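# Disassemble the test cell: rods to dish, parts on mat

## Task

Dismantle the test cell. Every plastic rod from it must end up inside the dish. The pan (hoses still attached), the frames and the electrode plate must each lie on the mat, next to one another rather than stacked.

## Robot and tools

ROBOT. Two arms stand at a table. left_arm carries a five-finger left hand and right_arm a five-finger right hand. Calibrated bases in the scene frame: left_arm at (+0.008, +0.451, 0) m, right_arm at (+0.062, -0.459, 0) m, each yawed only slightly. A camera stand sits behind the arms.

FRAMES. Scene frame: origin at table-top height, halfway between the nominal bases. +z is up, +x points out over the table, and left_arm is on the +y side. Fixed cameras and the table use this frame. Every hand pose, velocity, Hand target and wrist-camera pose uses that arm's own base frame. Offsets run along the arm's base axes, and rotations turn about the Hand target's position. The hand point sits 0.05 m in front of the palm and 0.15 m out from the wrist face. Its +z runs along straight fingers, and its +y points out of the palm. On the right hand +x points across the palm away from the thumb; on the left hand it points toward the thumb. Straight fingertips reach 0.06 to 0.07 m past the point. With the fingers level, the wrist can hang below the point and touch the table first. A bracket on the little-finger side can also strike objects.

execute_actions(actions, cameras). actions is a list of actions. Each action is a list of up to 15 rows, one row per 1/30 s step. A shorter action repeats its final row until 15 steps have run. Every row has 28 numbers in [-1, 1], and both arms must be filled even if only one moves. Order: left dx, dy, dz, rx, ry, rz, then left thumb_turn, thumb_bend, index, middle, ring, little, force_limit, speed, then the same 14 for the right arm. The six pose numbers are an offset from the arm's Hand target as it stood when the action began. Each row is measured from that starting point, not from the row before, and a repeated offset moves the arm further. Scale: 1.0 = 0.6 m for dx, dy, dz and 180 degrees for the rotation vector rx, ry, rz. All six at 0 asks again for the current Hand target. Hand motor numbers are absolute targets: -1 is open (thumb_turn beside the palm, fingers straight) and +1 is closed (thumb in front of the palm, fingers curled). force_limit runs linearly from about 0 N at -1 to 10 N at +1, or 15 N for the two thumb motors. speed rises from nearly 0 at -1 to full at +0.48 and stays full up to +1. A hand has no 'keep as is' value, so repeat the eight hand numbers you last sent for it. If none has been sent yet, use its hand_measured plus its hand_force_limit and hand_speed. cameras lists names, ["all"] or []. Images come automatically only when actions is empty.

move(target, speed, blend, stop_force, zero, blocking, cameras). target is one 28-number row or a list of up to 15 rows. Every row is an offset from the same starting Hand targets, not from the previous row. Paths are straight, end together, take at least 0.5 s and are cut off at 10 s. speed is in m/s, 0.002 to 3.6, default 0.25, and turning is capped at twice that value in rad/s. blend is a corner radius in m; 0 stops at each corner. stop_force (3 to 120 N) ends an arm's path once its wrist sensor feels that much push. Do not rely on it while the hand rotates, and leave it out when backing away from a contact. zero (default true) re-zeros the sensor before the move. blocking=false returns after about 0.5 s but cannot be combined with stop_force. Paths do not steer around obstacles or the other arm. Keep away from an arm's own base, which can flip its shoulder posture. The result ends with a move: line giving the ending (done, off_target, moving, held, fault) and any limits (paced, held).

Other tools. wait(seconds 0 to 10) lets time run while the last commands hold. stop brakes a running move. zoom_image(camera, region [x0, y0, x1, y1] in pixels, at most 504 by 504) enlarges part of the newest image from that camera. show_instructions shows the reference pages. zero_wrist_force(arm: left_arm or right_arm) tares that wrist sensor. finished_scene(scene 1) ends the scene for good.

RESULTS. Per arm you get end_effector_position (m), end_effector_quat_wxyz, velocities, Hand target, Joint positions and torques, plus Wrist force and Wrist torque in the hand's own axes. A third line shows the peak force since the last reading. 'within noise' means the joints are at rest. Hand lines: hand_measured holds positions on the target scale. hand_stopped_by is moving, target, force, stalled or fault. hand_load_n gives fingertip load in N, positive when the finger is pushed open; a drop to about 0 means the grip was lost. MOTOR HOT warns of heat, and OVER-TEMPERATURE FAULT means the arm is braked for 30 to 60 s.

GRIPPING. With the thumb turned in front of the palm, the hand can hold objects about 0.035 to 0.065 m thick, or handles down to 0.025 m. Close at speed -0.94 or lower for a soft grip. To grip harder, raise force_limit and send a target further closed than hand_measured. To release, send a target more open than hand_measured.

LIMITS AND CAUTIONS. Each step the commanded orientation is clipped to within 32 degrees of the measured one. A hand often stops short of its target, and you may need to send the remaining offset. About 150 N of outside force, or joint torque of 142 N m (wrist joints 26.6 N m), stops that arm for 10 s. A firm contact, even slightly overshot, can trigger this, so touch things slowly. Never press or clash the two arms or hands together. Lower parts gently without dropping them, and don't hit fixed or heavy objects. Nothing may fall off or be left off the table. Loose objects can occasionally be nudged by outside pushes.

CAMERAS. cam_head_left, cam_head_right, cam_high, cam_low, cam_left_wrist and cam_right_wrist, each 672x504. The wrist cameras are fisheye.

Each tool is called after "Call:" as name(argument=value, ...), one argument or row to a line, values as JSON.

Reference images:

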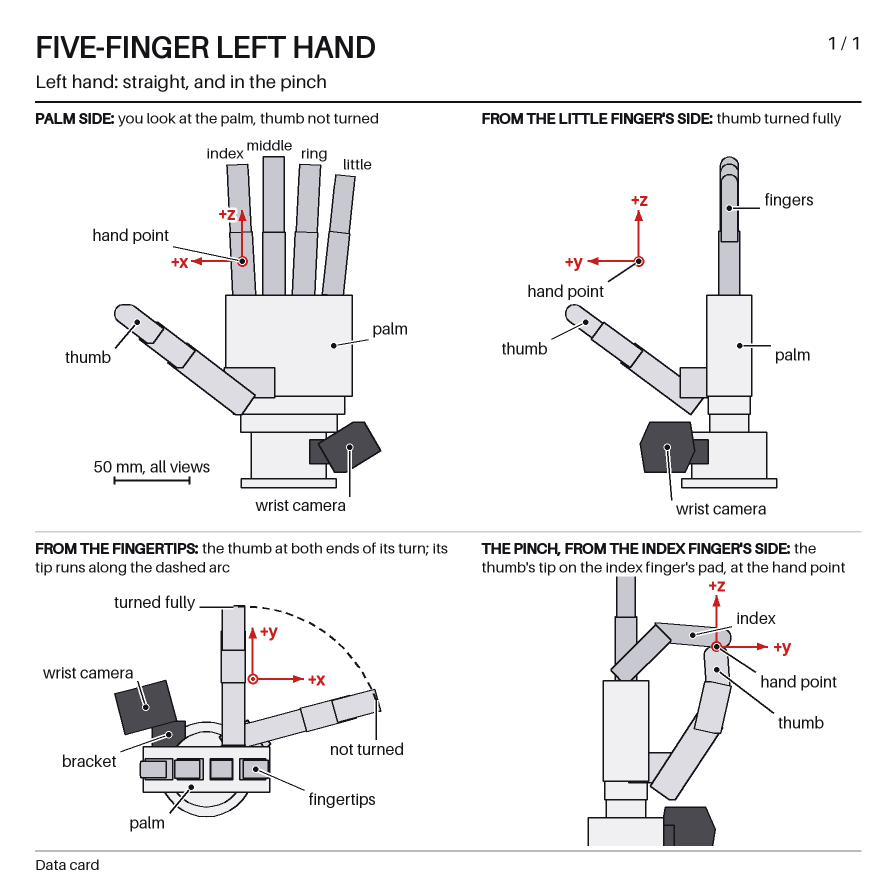

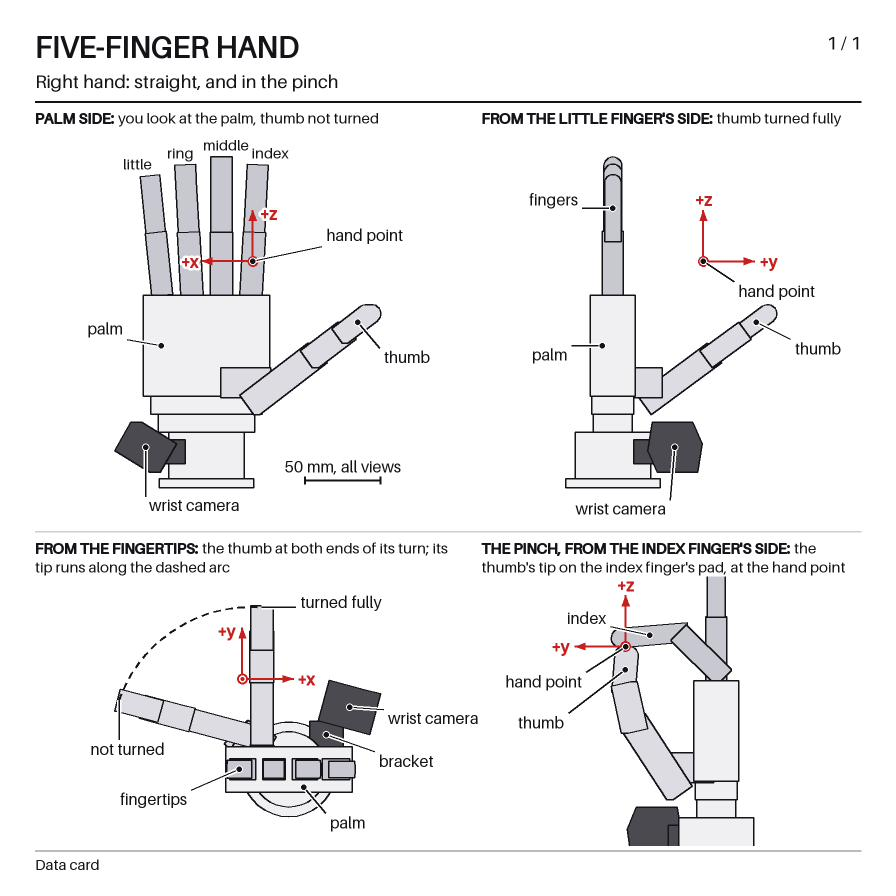

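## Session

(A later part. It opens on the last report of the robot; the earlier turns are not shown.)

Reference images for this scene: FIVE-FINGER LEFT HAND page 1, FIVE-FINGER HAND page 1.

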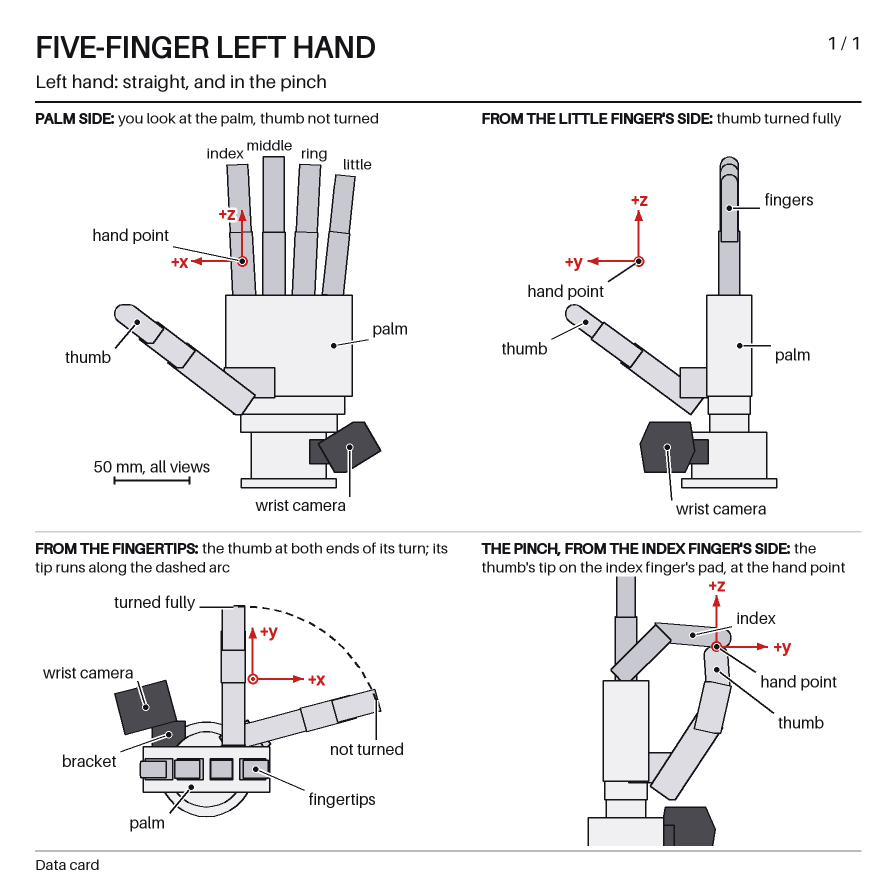

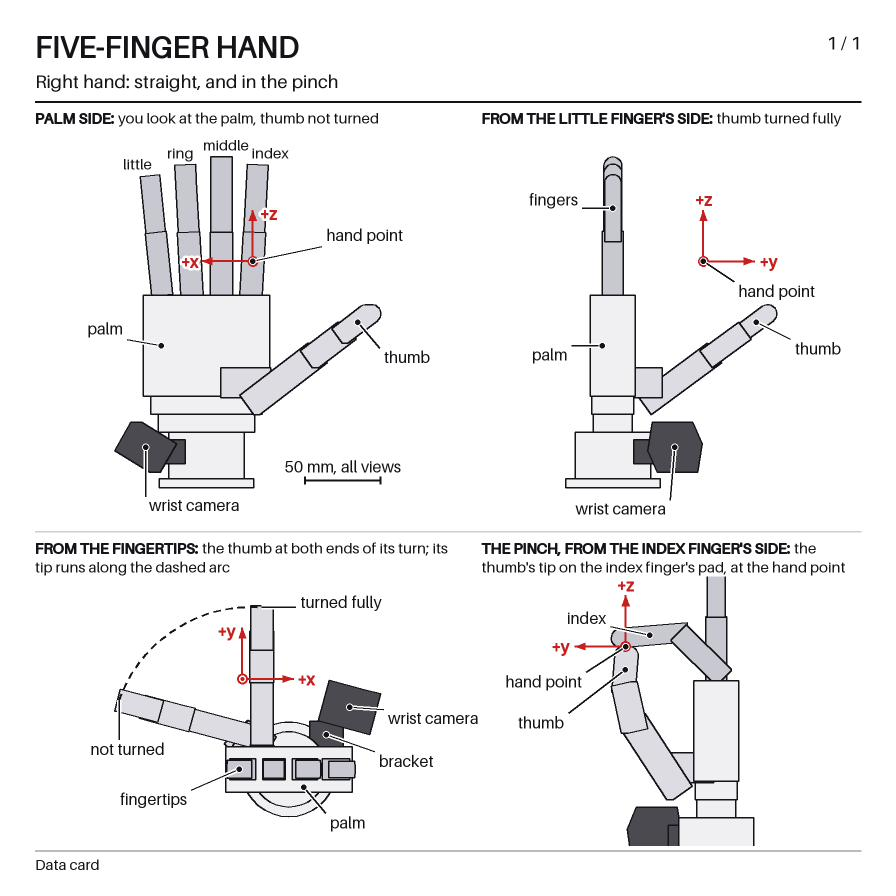

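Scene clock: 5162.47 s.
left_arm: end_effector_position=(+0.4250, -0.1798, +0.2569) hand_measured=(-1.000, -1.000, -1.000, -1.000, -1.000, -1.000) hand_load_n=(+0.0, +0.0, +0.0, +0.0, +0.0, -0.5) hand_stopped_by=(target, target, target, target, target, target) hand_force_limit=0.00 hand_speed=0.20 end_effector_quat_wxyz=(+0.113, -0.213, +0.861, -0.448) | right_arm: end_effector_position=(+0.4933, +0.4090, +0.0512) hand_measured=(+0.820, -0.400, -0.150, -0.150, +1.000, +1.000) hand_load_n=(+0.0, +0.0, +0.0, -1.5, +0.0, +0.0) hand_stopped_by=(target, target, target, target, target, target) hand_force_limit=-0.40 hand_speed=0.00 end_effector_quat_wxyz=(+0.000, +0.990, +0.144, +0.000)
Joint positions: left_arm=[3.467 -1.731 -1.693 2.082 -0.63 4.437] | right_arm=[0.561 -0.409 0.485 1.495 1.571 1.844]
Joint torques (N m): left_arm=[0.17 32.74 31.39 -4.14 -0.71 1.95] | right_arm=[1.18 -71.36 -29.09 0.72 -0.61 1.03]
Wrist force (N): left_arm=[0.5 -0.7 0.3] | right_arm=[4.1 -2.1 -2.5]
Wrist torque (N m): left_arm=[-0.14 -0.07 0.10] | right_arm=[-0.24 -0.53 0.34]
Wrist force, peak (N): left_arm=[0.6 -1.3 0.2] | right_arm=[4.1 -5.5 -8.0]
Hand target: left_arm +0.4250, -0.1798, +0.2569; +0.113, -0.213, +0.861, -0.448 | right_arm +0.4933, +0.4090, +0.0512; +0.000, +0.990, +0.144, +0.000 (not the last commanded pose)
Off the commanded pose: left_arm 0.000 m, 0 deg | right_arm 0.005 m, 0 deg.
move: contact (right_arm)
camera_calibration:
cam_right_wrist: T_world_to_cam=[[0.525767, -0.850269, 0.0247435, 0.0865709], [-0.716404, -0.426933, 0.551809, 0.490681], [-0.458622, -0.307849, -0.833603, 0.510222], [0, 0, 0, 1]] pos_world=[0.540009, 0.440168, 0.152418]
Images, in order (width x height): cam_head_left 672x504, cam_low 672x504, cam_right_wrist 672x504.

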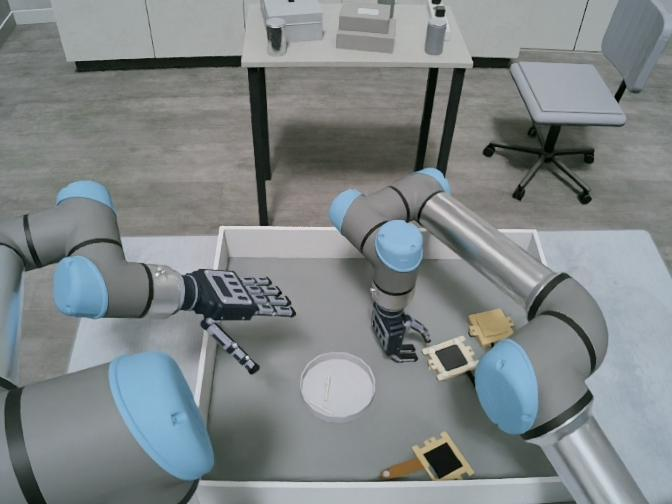

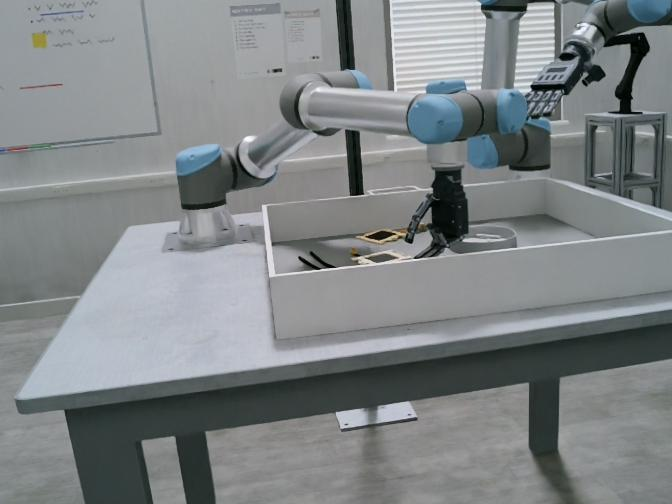

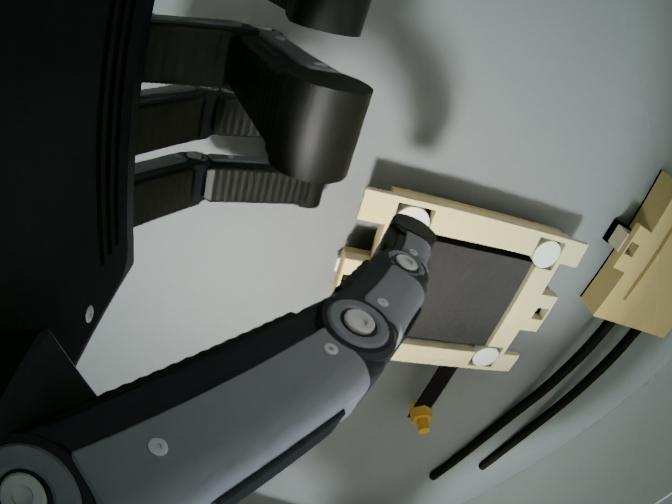

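Call:
move(
  target=[0,0,0,0,0,0,-1,-1,-1,-1,-1,-1,0,0.2,0,0,0,0,0,0,0.82,-0.4,-0.15,-0.05,1,1,-0.4,0.0],
  cameras=[],
)

Call:
move(
  target=[0,0,0,0,0,0,-1,-1,-1,-1,-1,-1,0,0.2,0.002,0,-0.008,0,0,0,0.82,-0.4,-0.15,-0.05,1,1,-0.4,0.0],
  cameras=["cam_low","cam_right_wrist"],
  speed=0.01,
  stop_force=3,
)

Call:
zoom_image(
  camera="cam_low",
  region=[380, 230, 450, 275],
)

Scene clock: 5179.83 s.
left_arm: end_effector_position=(+0.4250, -0.1798, +0.2569) hand_measured=(-1.000, -1.000, -1.000, -1.000, -1.000, -1.000) hand_load_n=(-0.5, +0.0, +0.0, +0.0, +0.0, +0.0) hand_stopped_by=(target, target, target, target, target, target) hand_force_limit=0.00 hand_speed=0.20 end_effector_quat_wxyz=(+0.113, -0.213, +0.861, -0.448) | right_arm: end_effector_position=(+0.4933, +0.4090, +0.0512) hand_measured=(+0.820, -0.400, -0.150, -0.050, +1.000, +1.000) hand_load_n=(+0.0, +0.0, -0.5, +0.0, +0.0, +0.0) hand_stopped_by=(target, target, target, target, target, target) hand_force_limit=-0.40 hand_speed=0.00 end_effector_quat_wxyz=(+0.000, +0.990, +0.144, +0.000)
Joint positions: left_arm=[3.467 -1.731 -1.693 2.082 -0.63 4.437] | right_arm=[0.561 -0.409 0.485 1.495 1.571 1.844]
Joint torques (N m): left_arm=[-1.6 32.54 30.67 -3.86 1.21 2.05] | right_arm=[1.44 -70.98 -29.11 2.07 -0.67 -0.21]
Wrist force (N): left_arm=[0.5 -0.7 0.4] | right_arm=[4.1 -0.7 0.6]
Wrist torque (N m): left_arm=[-0.15 -0.07 0.09] | right_arm=[-0.29 -0.63 0.39]
Wrist force, peak (N): left_arm=[0.6 -1.2 0.3] | right_arm=[4.4 -2.6 -2.9]
Hand target: left_arm +0.4250, -0.1798, +0.2569; +0.113, -0.213, +0.861, -0.448 | right_arm +0.4933, +0.4090, +0.0512; +0.000, +0.990, +0.144, +0.000
Off the commanded pose: left_arm 0.000 m, 0 deg | right_arm 0.000 m, 0 deg.
move: done
No camera images: "cameras" was empty.

Scene clock: 5181.13 s.
left_arm: end_effector_position=(+0.4250, -0.1798, +0.2569) hand_measured=(-1.000, -1.000, -1.000, -1.000, -1.000, -1.000) hand_load_n=(-0.5, +0.0, +0.0, +0.0, +0.0, +0.0) hand_stopped_by=(target, target, target, target, target, target) hand_force_limit=0.00 hand_speed=0.20 end_effector_quat_wxyz=(+0.113, -0.213, +0.861, -0.448) | right_arm: end_effector_position=(+0.4938, +0.4090, +0.0493) hand_measured=(+0.820, -0.400, -0.150, -0.050, +1.000, +1.000) hand_load_n=(+0.0, +0.0, -1.5, +0.0, +0.0, +0.0) hand_stopped_by=(target, target, target, target, target, target) hand_force_limit=-0.40 hand_speed=0.00 end_effector_quat_wxyz=(+0.000, +0.990, +0.144, +0.000)
Joint positions: left_arm=[3.467 -1.731 -1.693 2.082 -0.63 4.437] | right_arm=[0.561 -0.406 0.485 1.492 1.571 1.844]
Joint torques (N m): left_arm=[-2.41 32.32 31.71 -3.76 1.88 2.07] | right_arm=[5.8 -71.62 -11.35 3.19 -0.62 1.39]
Wrist force (N): left_arm=[0.5 -0.6 0.1] | right_arm=[2.8 -2.3 -2.0]
Wrist torque (N m): left_arm=[-0.10 -0.07 0.09] | right_arm=[-0.29 -0.61 0.35]
Wrist force, peak (N): left_arm=[0.6 -1.1 0.4] | right_arm=[2.2 -4.0 -4.5]
Hand target: left_arm +0.4250, -0.1798, +0.2569; +0.113, -0.213, +0.861, -0.448 | right_arm +0.4938, +0.4090, +0.0493; +0.000, +0.990, +0.144, +0.000 (not the last commanded pose)
Off the commanded pose: left_arm 0.000 m, 0 deg | right_arm 0.003 m, 0 deg.
move: contact (right_arm)
camera_calibration:
cam_right_wrist: T_world_to_cam=[[0.525849, -0.850218, 0.0247407, 0.0863736], [-0.716419, -0.427042, 0.551705, 0.492202], [-0.458504, -0.307838, -0.833672, 0.50884], [0, 0, 0, 1]] pos_world=[0.540509, 0.440267, 0.150518]
Images, in order (width x height): cam_low 672x504, cam_right_wrist 672x504.

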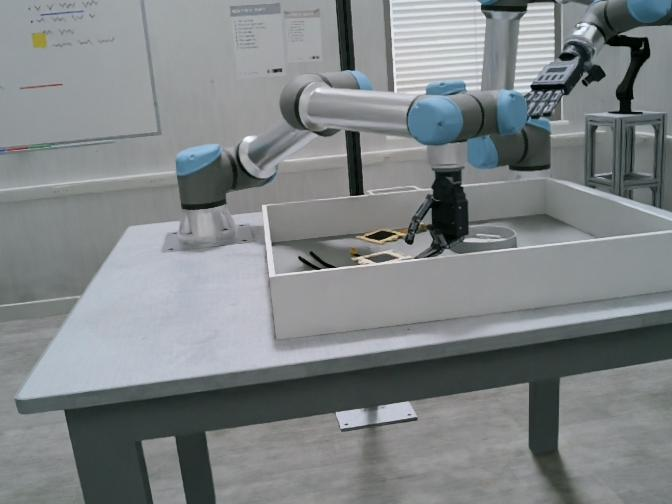

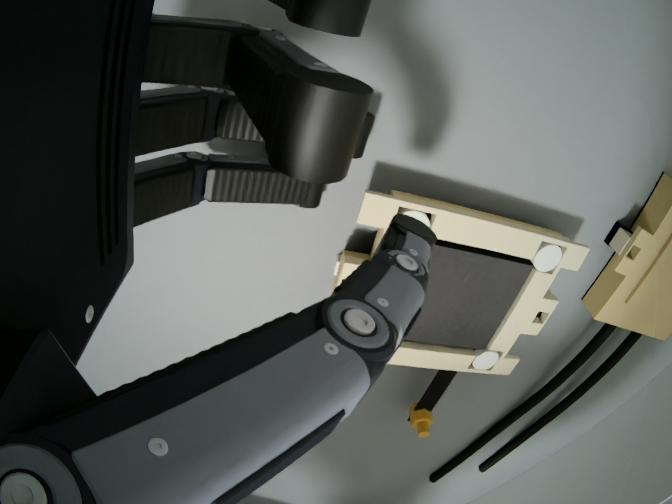

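Scaled by 7.200 from the camera's 672x504 image, which has a finer 960x720 frame.

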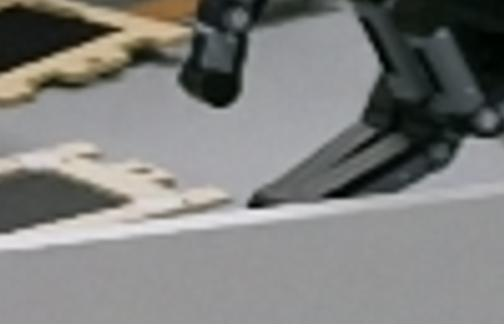

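Call:
move(
  target=[0,0,0,0,0,0,-1,-1,-1,-1,-1,-1,0,0.2,0.0085,-0.0272,0.0008,0,0,0,0.82,-0.4,-0.15,-0.05,1,1,-0.4,0.0],
  cameras=["cam_low","cam_right_wrist","cam_head_left"],
  speed=0.01,
  stop_force=4,
)

Call:
zoom_image(
  camera="cam_low",
  region=[350, 220, 450, 275],
)

Call:
zoom_image(
  camera="cam_head_left",
  region=[380, 310, 480, 390],
)

Scene clock: 5193.13 s.
left_arm: end_effector_position=(+0.4250, -0.1798, +0.2569) hand_measured=(-1.000, -1.000, -1.000, -1.000, -1.000, -1.000) hand_load_n=(+0.0, +0.0, +0.0, +0.0, +0.0, +0.0) hand_stopped_by=(target, target, target, target, target, target) hand_force_limit=0.00 hand_speed=0.20 end_effector_quat_wxyz=(+0.113, -0.213, +0.861, -0.448) | right_arm: end_effector_position=(+0.4989, +0.3927, +0.0497) hand_measured=(+0.820, -0.400, -0.150, -0.050, +1.000, +1.000) hand_load_n=(+0.0, +0.0, +0.0, +0.0, +0.5, +0.0) hand_stopped_by=(target, target, target, target, target, target) hand_force_limit=-0.40 hand_speed=0.00 end_effector_quat_wxyz=(+0.000, +0.990, +0.144, +0.000)
Joint positions: left_arm=[3.467 -1.731 -1.693 2.082 -0.63 4.437] | right_arm=[0.537 -0.441 0.554 1.459 1.571 1.819]
Joint torques (N m): left_arm=[-4.56 32.84 31.15 -3.47 2.43 2.02] | right_arm=[7.07 -49.82 -29.93 3.68 1.9 1.6]
Wrist force (N): left_arm=[0.4 -0.5 0.0] | right_arm=[3.7 -0.7 0.2]
Wrist torque (N m): left_arm=[-0.09 -0.06 0.09] | right_arm=[-0.27 -0.57 0.39]
Wrist force, peak (N): left_arm=[0.4 -1.2 0.4] | right_arm=[3.9 -2.6 -1.9]
Hand target: left_arm +0.4250, -0.1798, +0.2569; +0.113, -0.213, +0.861, -0.448 | right_arm +0.4989, +0.3927, +0.0497; +0.000, +0.990, +0.144, +0.000
Off the commanded pose: left_arm 0.000 m, 0 deg | right_arm 0.000 m, 0 deg.
move: done
camera_calibration:
cam_right_wrist: T_world_to_cam=[[0.52585, -0.850217, 0.0247421, 0.0698222], [-0.716394, -0.427025, 0.551751, 0.488646], [-0.458543, -0.307863, -0.833642, 0.506521], [0, 0, 0, 1]] pos_world=[0.545609, 0.423968, 0.150918]
Images, in order (width x height): cam_head_left 672x504, cam_low 672x504, cam_right_wrist 672x504.

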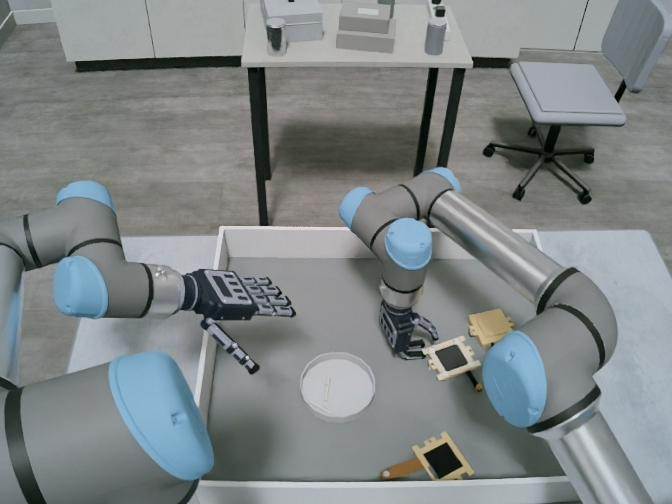

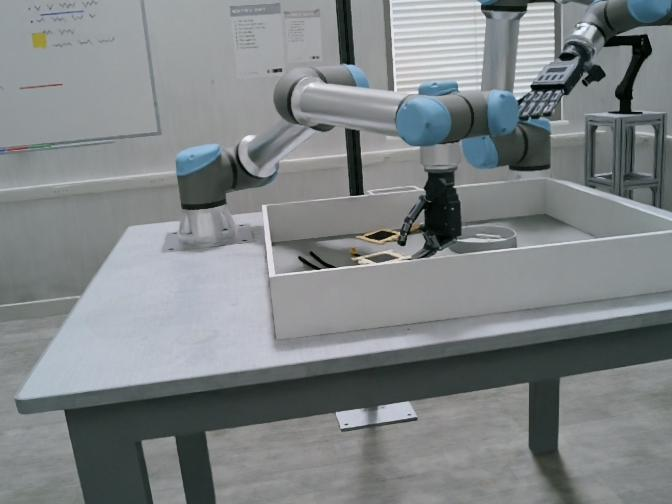

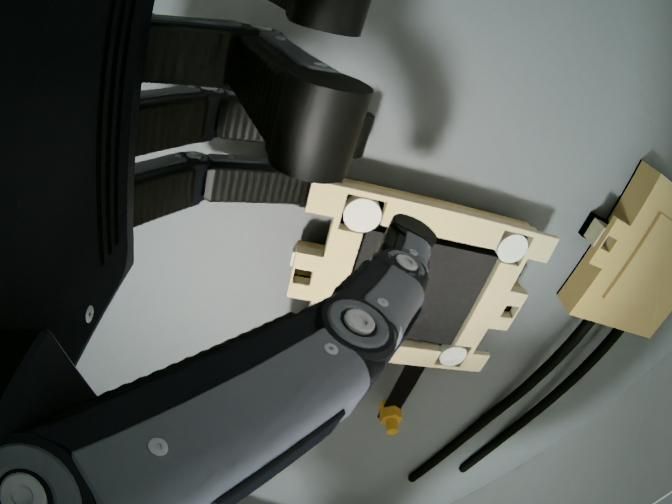

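Scaled by 5.040 from the camera's 672x504 image, which has a finer 960x720 frame.

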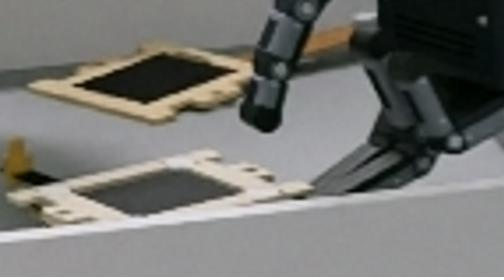

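Scaled by 5.040 from the camera's 672x504 image, which has a finer 960x720 frame.

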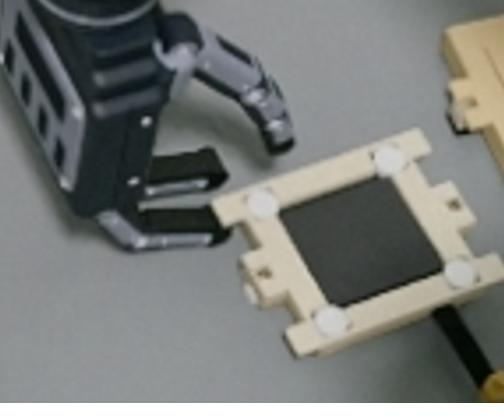

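Call:
move(
  target=[0,0,0,0,0,0,-1,-1,-1,-1,-1,-1,0,0.2,0.001,-0.003,0,0,0,0,0.82,-0.4,-0.05,-0.05,1,1,-0.4,-0.8],
  cameras=["cam_low","cam_right_wrist","cam_head_left"],
  speed=0.01,
  stop_force=4,
)

Call:
zoom_image(
  camera="cam_low",
  region=[350, 220, 450, 275],
)

Call:
zoom_image(
  camera="cam_head_left",
  region=[380, 310, 480, 390],
)

Scene clock: 5206.93 s.
left_arm: end_effector_position=(+0.4250, -0.1798, +0.2569) hand_measured=(-1.000, -1.000, -1.000, -1.000, -1.000, -1.000) hand_load_n=(-0.5, +0.0, +0.0, -0.5, +0.0, +0.0) hand_stopped_by=(target, target, target, target, target, target) hand_force_limit=0.00 hand_speed=0.20 end_effector_quat_wxyz=(+0.113, -0.213, +0.861, -0.448) | right_arm: end_effector_position=(+0.4995, +0.3909, +0.0497) hand_measured=(+0.820, -0.400, -0.050, -0.050, +1.000, +1.000) hand_load_n=(+0.0, +0.0, +0.0, +0.0, +0.0, +0.0) hand_stopped_by=(target, target, target, target, target, target) hand_force_limit=-0.40 hand_speed=-0.80 end_effector_quat_wxyz=(+0.000, +0.990, +0.144, +0.000)
Joint positions: left_arm=[3.467 -1.731 -1.693 2.082 -0.63 4.437] | right_arm=[0.534 -0.445 0.561 1.455 1.571 1.816]
Joint torques (N m): left_arm=[-4.89 32.61 31.46 -3.21 2.36 2.14] | right_arm=[1.28 -64.67 -24.75 3.09 1.86 0.83]
Wrist force (N): left_arm=[0.4 -1.0 0.6] | right_arm=[3.8 -0.4 0.6]
Wrist torque (N m): left_arm=[-0.19 -0.05 0.10] | right_arm=[-0.23 -0.56 0.40]
Wrist force, peak (N): left_arm=[0.6 -1.3 0.3] | right_arm=[4.2 -0.8 0.2]
Hand target: left_arm +0.4250, -0.1798, +0.2569; +0.113, -0.213, +0.861, -0.448 | right_arm +0.4995, +0.3909, +0.0497; +0.000, +0.990, +0.144, +0.000
Off the commanded pose: left_arm 0.000 m, 0 deg | right_arm 0.000 m, 0 deg.
move: done
camera_calibration:
cam_right_wrist: T_world_to_cam=[[0.525851, -0.850217, 0.0247411, 0.0678904], [-0.716393, -0.427027, 0.551751, 0.488265], [-0.458543, -0.307863, -0.833642, 0.506211], [0, 0, 0, 1]] pos_world=[0.546209, 0.422068, 0.150918]
Images, in order (width x height): cam_head_left 672x504, cam_low 672x504, cam_right_wrist 672x504.

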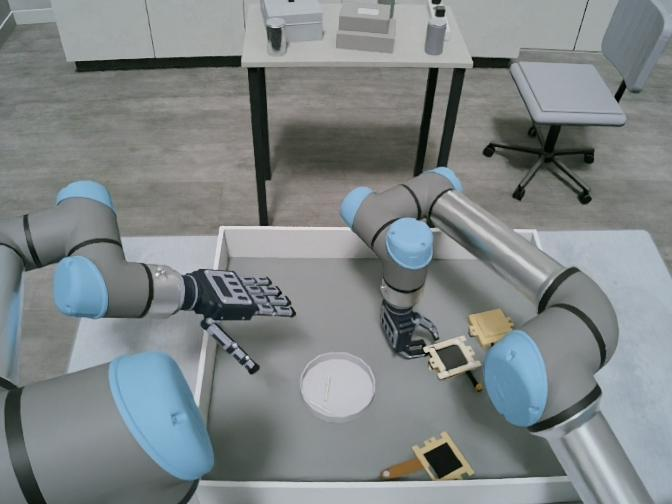

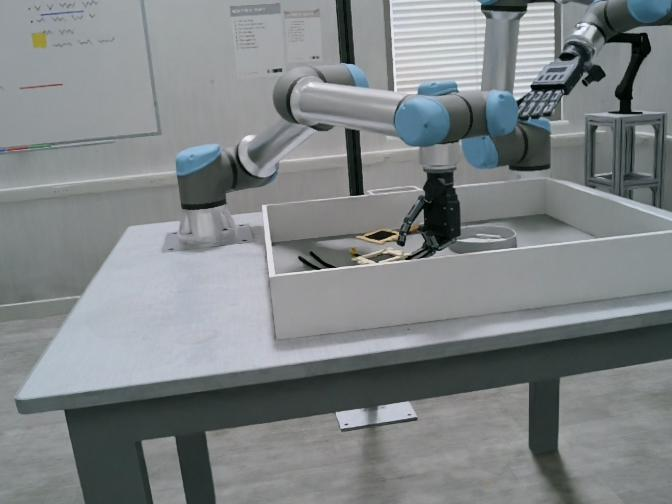

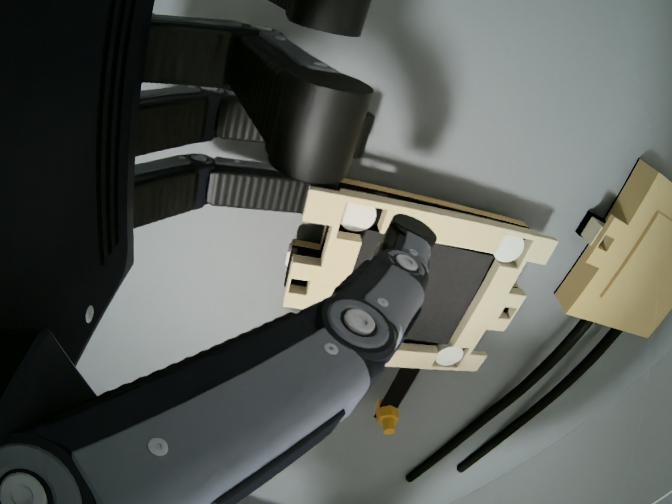

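Scaled by 5.040 from the camera's 672x504 image, which has a finer 960x720 frame.

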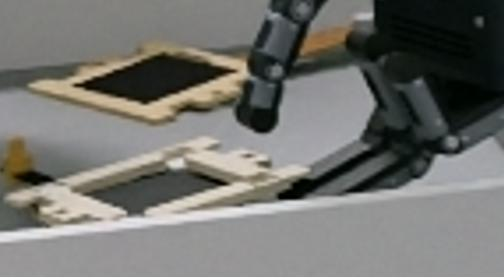

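Scaled by 5.040 from the camera's 672x504 image, which has a finer 960x720 frame.

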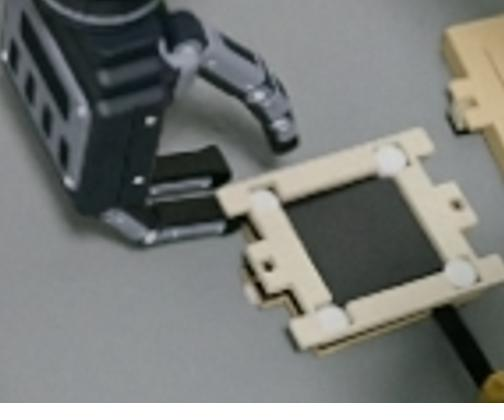

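Call:
move(
  target=[0,0,0,0,0,0,-1,-1,-1,-1,-1,-1,0,0.2,0.0,0.0,-0.01,0,0,0,0.82,-0.2,0.06,0.06,1,1,-0.4,-0.85],
  cameras=[],
  speed=0.01,
)

Call:
move(
  target=[0,0,0,0,0,0,-1,-1,-1,-1,-1,-1,0,0.2,0.0,0.0,0,0,0,0,0.82,-0.1,0.15,0.15,1,1,-0.4,-0.9],
  cameras=["cam_low","cam_right_wrist","cam_head_left"],
)

Call:
zoom_image(
  camera="cam_low",
  region=[350, 220, 450, 275],
)

Call:
zoom_image(
  camera="cam_head_left",
  region=[380, 310, 480, 390],
)

Scene clock: 5219.93 s.
left_arm: end_effector_position=(+0.4250, -0.1798, +0.2569) hand_measured=(-1.000, -1.000, -1.000, -1.000, -1.000, -1.000) hand_load_n=(+0.0, +0.0, +0.0, +0.0, +0.0, +0.0) hand_stopped_by=(target, target, target, target, target, target) hand_force_limit=0.00 hand_speed=0.20 end_effector_quat_wxyz=(+0.113, -0.213, +0.861, -0.448) | right_arm: end_effector_position=(+0.4995, +0.3909, +0.0437) hand_measured=(+0.820, -0.200, +0.060, +0.060, +1.000, +1.000) hand_load_n=(+0.0, +0.0, +0.0, +0.0, +0.0, +0.0) hand_stopped_by=(target, target, target, target, target, target) hand_force_limit=-0.40 hand_speed=-0.85 end_effector_quat_wxyz=(+0.000, +0.990, +0.144, +0.000)
Joint positions: left_arm=[3.467 -1.731 -1.693 2.082 -0.63 4.437] | right_arm=[0.534 -0.441 0.57 1.443 1.571 1.816]
Joint torques (N m): left_arm=[-4.11 32.67 30.92 -3.27 2.52 2.07] | right_arm=[5.79 -62.14 -26.74 3.66 1.08 1.27]
Wrist force (N): left_arm=[0.5 -0.9 0.0] | right_arm=[4.3 -0.8 0.5]
Wrist torque (N m): left_arm=[-0.15 -0.07 0.10] | right_arm=[-0.28 -0.62 0.41]
Wrist force, peak (N): left_arm=[0.8 -1.1 0.3] | right_arm=[4.3 -0.8 0.5]
Hand target: left_arm +0.4250, -0.1798, +0.2569; +0.113, -0.213, +0.861, -0.448 | right_arm +0.4995, +0.3909, +0.0437; +0.000, +0.990, +0.144, +0.000
Off the commanded pose: left_arm 0.000 m, 0 deg | right_arm 0.000 m, 0 deg.
move: done
No camera images: "cameras" was empty.

Scene clock: 5220.87 s.
left_arm: end_effector_position=(+0.4250, -0.1798, +0.2569) hand_measured=(-1.000, -1.000, -1.000, -1.000, -1.000, -1.000) hand_load_n=(+0.0, +0.0, +0.0, +0.0, +0.0, +0.0) hand_stopped_by=(target, target, target, target, target, target) hand_force_limit=0.00 hand_speed=0.20 end_effector_quat_wxyz=(+0.113, -0.213, +0.861, -0.448) | right_arm: end_effector_position=(+0.4995, +0.3909, +0.0437) hand_measured=(+0.820, -0.100, +0.150, +0.150, +1.000, +1.000) hand_load_n=(+0.0, -0.5, +0.5, +0.0, +0.0, +0.0) hand_stopped_by=(target, target, target, target, target, target) hand_force_limit=-0.40 hand_speed=-0.90 end_effector_quat_wxyz=(+0.000, +0.990, +0.144, +0.000)
Joint positions: left_arm=[3.467 -1.731 -1.693 2.082 -0.63 4.437] | right_arm=[0.534 -0.441 0.57 1.443 1.571 1.816]
Joint torques (N m): left_arm=[-4.45 32.61 31.47 -2.92 2.54 1.94] | right_arm=[4.98 -71.45 -29.63 3.56 0.74 1.04]
Wrist force (N): left_arm=[0.7 -0.9 0.0] | right_arm=[3.9 -0.3 0.6]
Wrist torque (N m): left_arm=[-0.14 -0.11 0.11] | right_arm=[-0.22 -0.58 0.40]
Wrist force, peak (N): left_arm=[0.6 -1.1 0.4] | right_arm=[4.4 -1.0 0.4]
Hand target: left_arm +0.4250, -0.1798, +0.2569; +0.113, -0.213, +0.861, -0.448 | right_arm +0.4995, +0.3909, +0.0437; +0.000, +0.990, +0.144, +0.000
Off the commanded pose: left_arm 0.000 m, 0 deg | right_arm 0.000 m, 0 deg.
move: done
camera_calibration:
cam_right_wrist: T_world_to_cam=[[0.525851, -0.850217, 0.0247411, 0.0681238], [-0.716393, -0.427027, 0.551751, 0.491618], [-0.458543, -0.307863, -0.833642, 0.50124], [0, 0, 0, 1]] pos_world=[0.546209, 0.422168, 0.144918]
Images, in order (width x height): cam_head_left 672x504, cam_low 672x504, cam_right_wrist 672x504.

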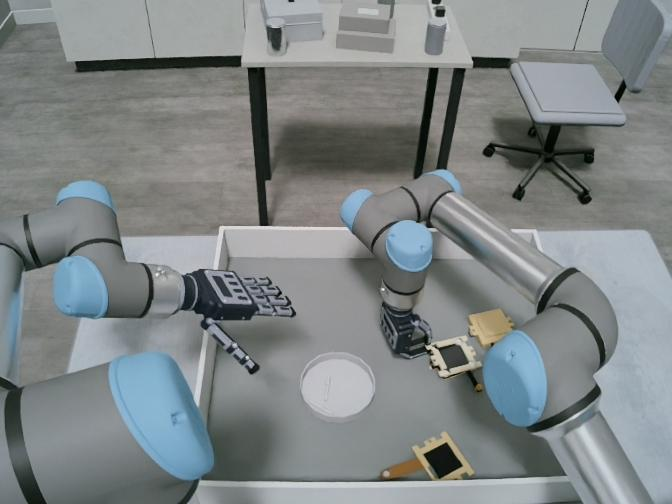

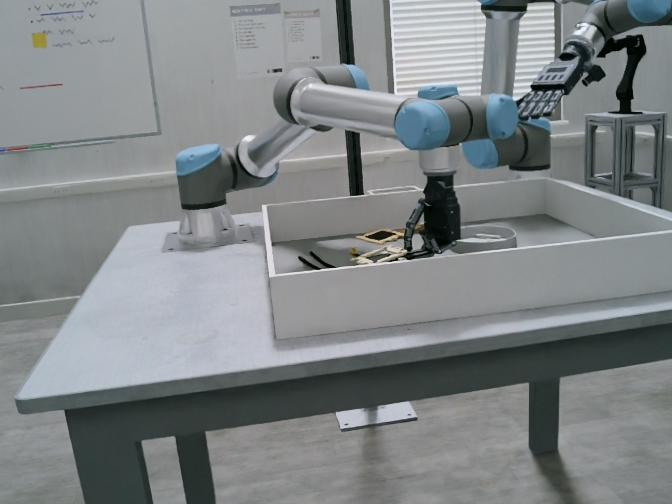

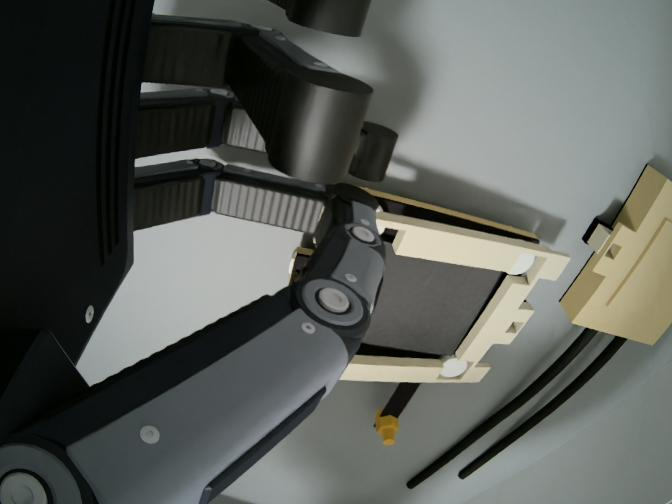

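Scaled by 5.040 from the camera's 672x504 image, which has a finer 960x720 frame.

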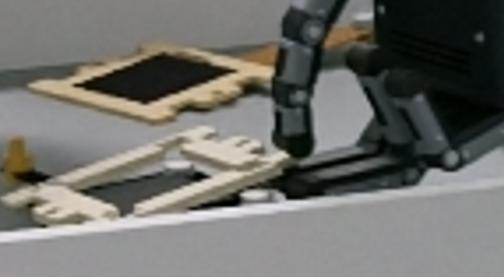

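Scaled by 5.040 from the camera's 672x504 image, which has a finer 960x720 frame.

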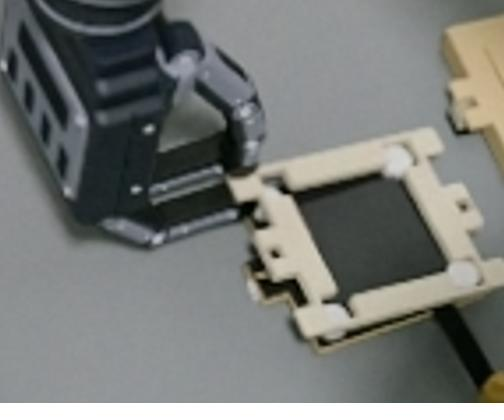

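Call:
move(
  target=[0,0,0,0,0,0,-1,-1,-1,-1,-1,-1,0,0.2,0.0,0.0,0,0,0,0,0.82,0.0,0.22,0.15,1,1,-0.4,-0.92],
  cameras=["cam_low","cam_head_left"],
)

Call:
zoom_image(
  camera="cam_low",
  region=[350, 220, 450, 275],
)

Call:
zoom_image(
  camera="cam_head_left",
  region=[380, 310, 480, 390],
)

Scene clock: 5229.10 s.
left_arm: end_effector_position=(+0.4250, -0.1798, +0.2569) hand_measured=(-1.000, -1.000, -1.000, -1.000, -1.000, -1.000) hand_load_n=(+0.0, +0.0, +0.0, +0.0, +0.0, +0.0) hand_stopped_by=(target, target, target, target, target, target) hand_force_limit=0.00 hand_speed=0.20 end_effector_quat_wxyz=(+0.113, -0.213, +0.861, -0.448) | right_arm: end_effector_position=(+0.4995, +0.3909, +0.0437) hand_measured=(+0.820, -0.054, +0.200, +0.150, +1.000, +1.000) hand_load_n=(+0.0, +4.0, +5.0, +0.0, +0.0, +0.5) hand_stopped_by=(target, force, force, target, target, target) hand_force_limit=-0.40 hand_speed=-0.92 end_effector_quat_wxyz=(+0.000, +0.990, +0.144, +0.000)
Joint positions: left_arm=[3.467 -1.731 -1.693 2.082 -0.63 4.437] | right_arm=[0.534 -0.441 0.57 1.443 1.571 1.816]
Joint torques (N m): left_arm=[-5.17 32.53 30.58 -2.95 2.42 2.06] | right_arm=[3.68 -72.3 -29.13 2.99 -0.18 -0.23]
Wrist force (N): left_arm=[0.7 -1.0 0.3] | right_arm=[3.7 -0.5 0.7]
Wrist torque (N m): left_arm=[-0.19 -0.09 0.12] | right_arm=[-0.26 -0.54 0.38]
Wrist force, peak (N): left_arm=[0.5 -1.2 0.3] | right_arm=[4.3 -0.5 0.8]
Hand target: left_arm +0.4250, -0.1798, +0.2569; +0.113, -0.213, +0.861, -0.448 | right_arm +0.4995, +0.3909, +0.0437; +0.000, +0.990, +0.144, +0.000
Off the commanded pose: left_arm 0.000 m, 0 deg | right_arm 0.000 m, 0 deg.
move: done
Images, in order (width x height): cam_head_left 672x504, cam_low 672x504.

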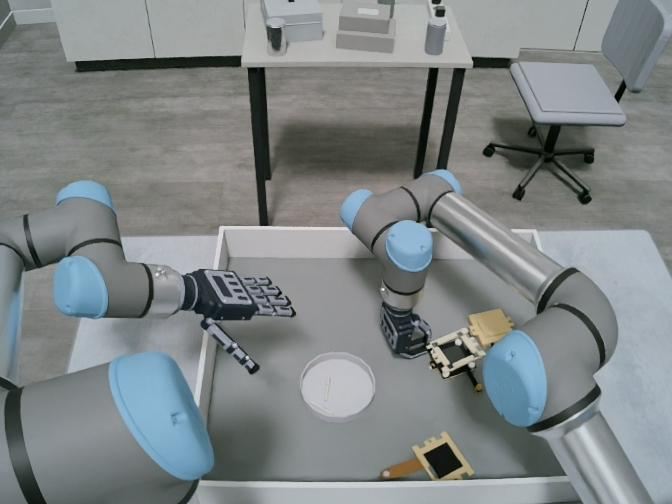

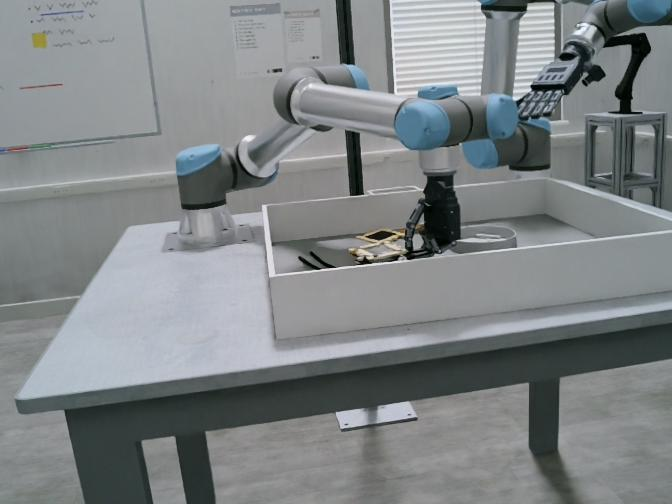

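Scaled by 5.040 from the camera's 672x504 image, which has a finer 960x720 frame.

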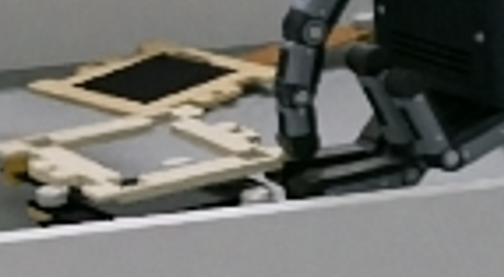

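Scaled by 5.040 from the camera's 672x504 image, which has a finer 960x720 frame.

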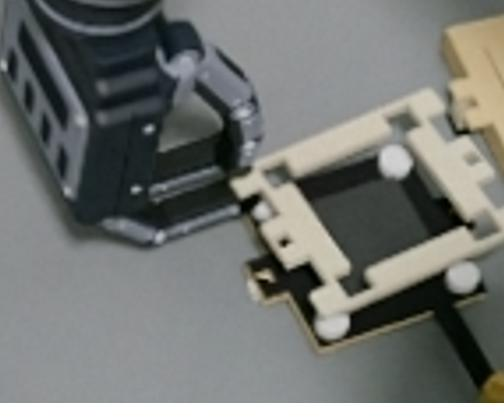

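Call:
move(
  target=[0,0,0,0,0,0,-1,-1,-1,-1,-1,-1,0,0.2,0.0,0.0,0.05,0,0,0,0.82,0.0,0.22,0.15,1,1,-0.4,-0.92],
  cameras=["cam_low","cam_head_left","cam_head_right"],
  speed=0.03,
)

Call:
zoom_image(
  camera="cam_low",
  region=[350, 200, 450, 275],
)

Call:
zoom_image(
  camera="cam_head_left",
  region=[400, 300, 500, 400],
)

Scene clock: 5237.27 s.
left_arm: end_effector_position=(+0.4250, -0.1798, +0.2569) hand_measured=(-1.000, -1.000, -1.000, -1.000, -1.000, -1.000) hand_load_n=(-0.5, +0.0, +0.0, +0.0, +0.0, +0.0) hand_stopped_by=(target, target, target, target, target, target) hand_force_limit=0.00 hand_speed=0.20 end_effector_quat_wxyz=(+0.113, -0.213, +0.861, -0.448) | right_arm: end_effector_position=(+0.4996, +0.3909, +0.0740) hand_measured=(+0.820, -0.054, +0.200, +0.150, +1.000, +1.000) hand_load_n=(+0.0, +4.0, +5.0, +0.5, +0.0, +0.0) hand_stopped_by=(target, force, force, target, target, target) hand_force_limit=-0.40 hand_speed=-0.92 end_effector_quat_wxyz=(+0.000, +0.990, +0.144, +0.000) end_effector_velocity=(+0.001, +0.000, -0.001) end_effector_angular_velocity=(+0.003, -0.004, -0.001)
Joint positions: left_arm=[3.467 -1.731 -1.693 2.082 -0.63 4.437] | right_arm=[0.534 -0.455 0.518 1.507 1.571 1.816]
Joint velocities: left_arm=[within noise] | right_arm=[-0.001 -0.001 0.002 -0.006 0 0]
Joint torques (N m): left_arm=[-4.41 33.26 31.08 -2.78 2.52 1.85] | right_arm=[0.47 -55.84 -9.48 0.58 -1.45 -0.99]
Wrist force (N): left_arm=[0.8 -0.9 0.2] | right_arm=[3.9 -0.8 0.5]
Wrist torque (N m): left_arm=[-0.16 -0.11 0.11] | right_arm=[-0.29 -0.58 0.39]
Wrist force, peak (N): left_arm=[0.8 -1.1 0.4] | right_arm=[4.4 -0.3 1.1]
Hand target: left_arm +0.4250, -0.1798, +0.2569; +0.113, -0.213, +0.861, -0.448 | right_arm +0.4995, +0.3909, +0.0737; +0.000, +0.990, +0.144, +0.000
Off the commanded pose: left_arm 0.000 m, 0 deg | right_arm 0.000 m, 0 deg.
move: done
Images, in order (width x height): cam_head_left 672x504, cam_head_right 672x504, cam_low 672x504.

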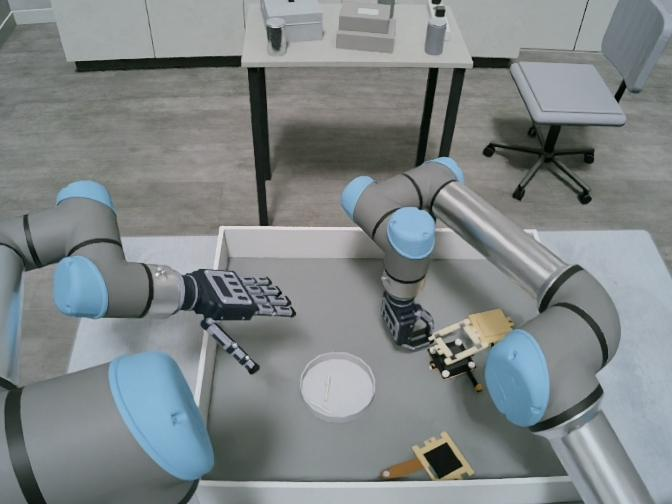

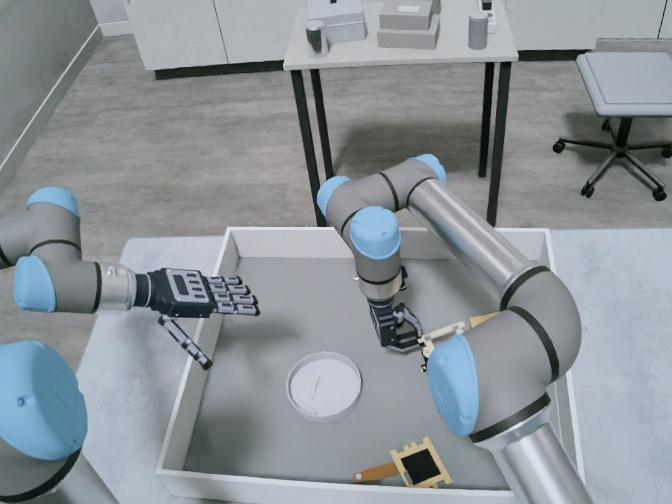

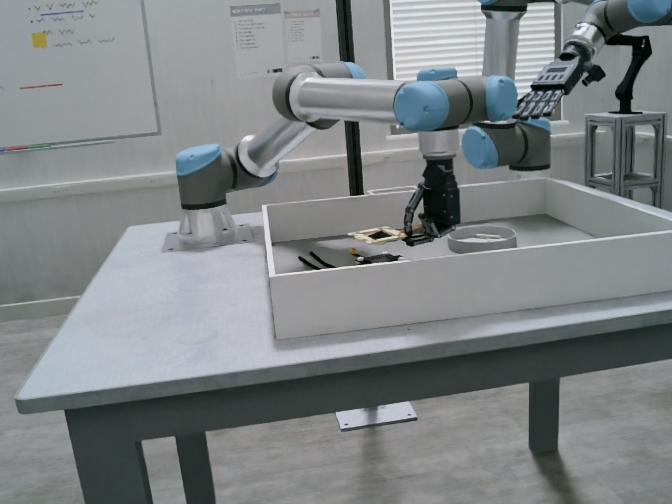

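Scaled by 5.040 from the camera's 672x504 image, which has a finer 960x720 frame.

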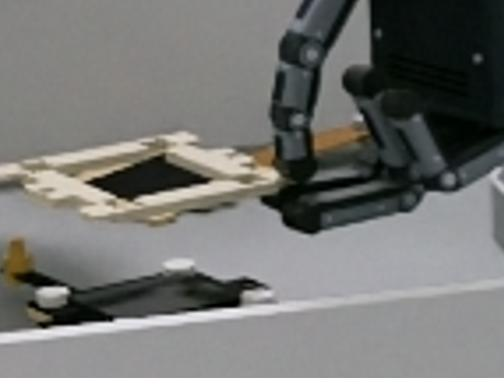

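Scaled by 5.040 from the camera's 672x504 image, which has a finer 960x720 frame.

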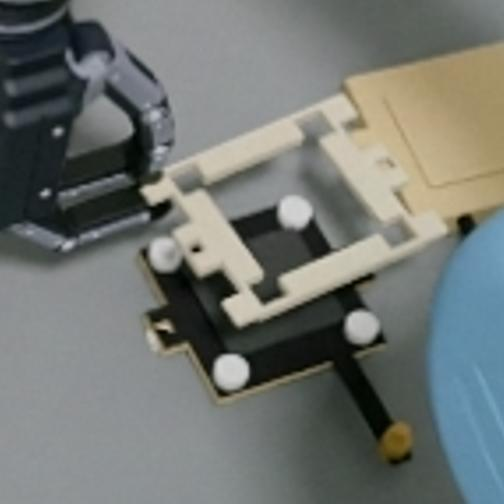

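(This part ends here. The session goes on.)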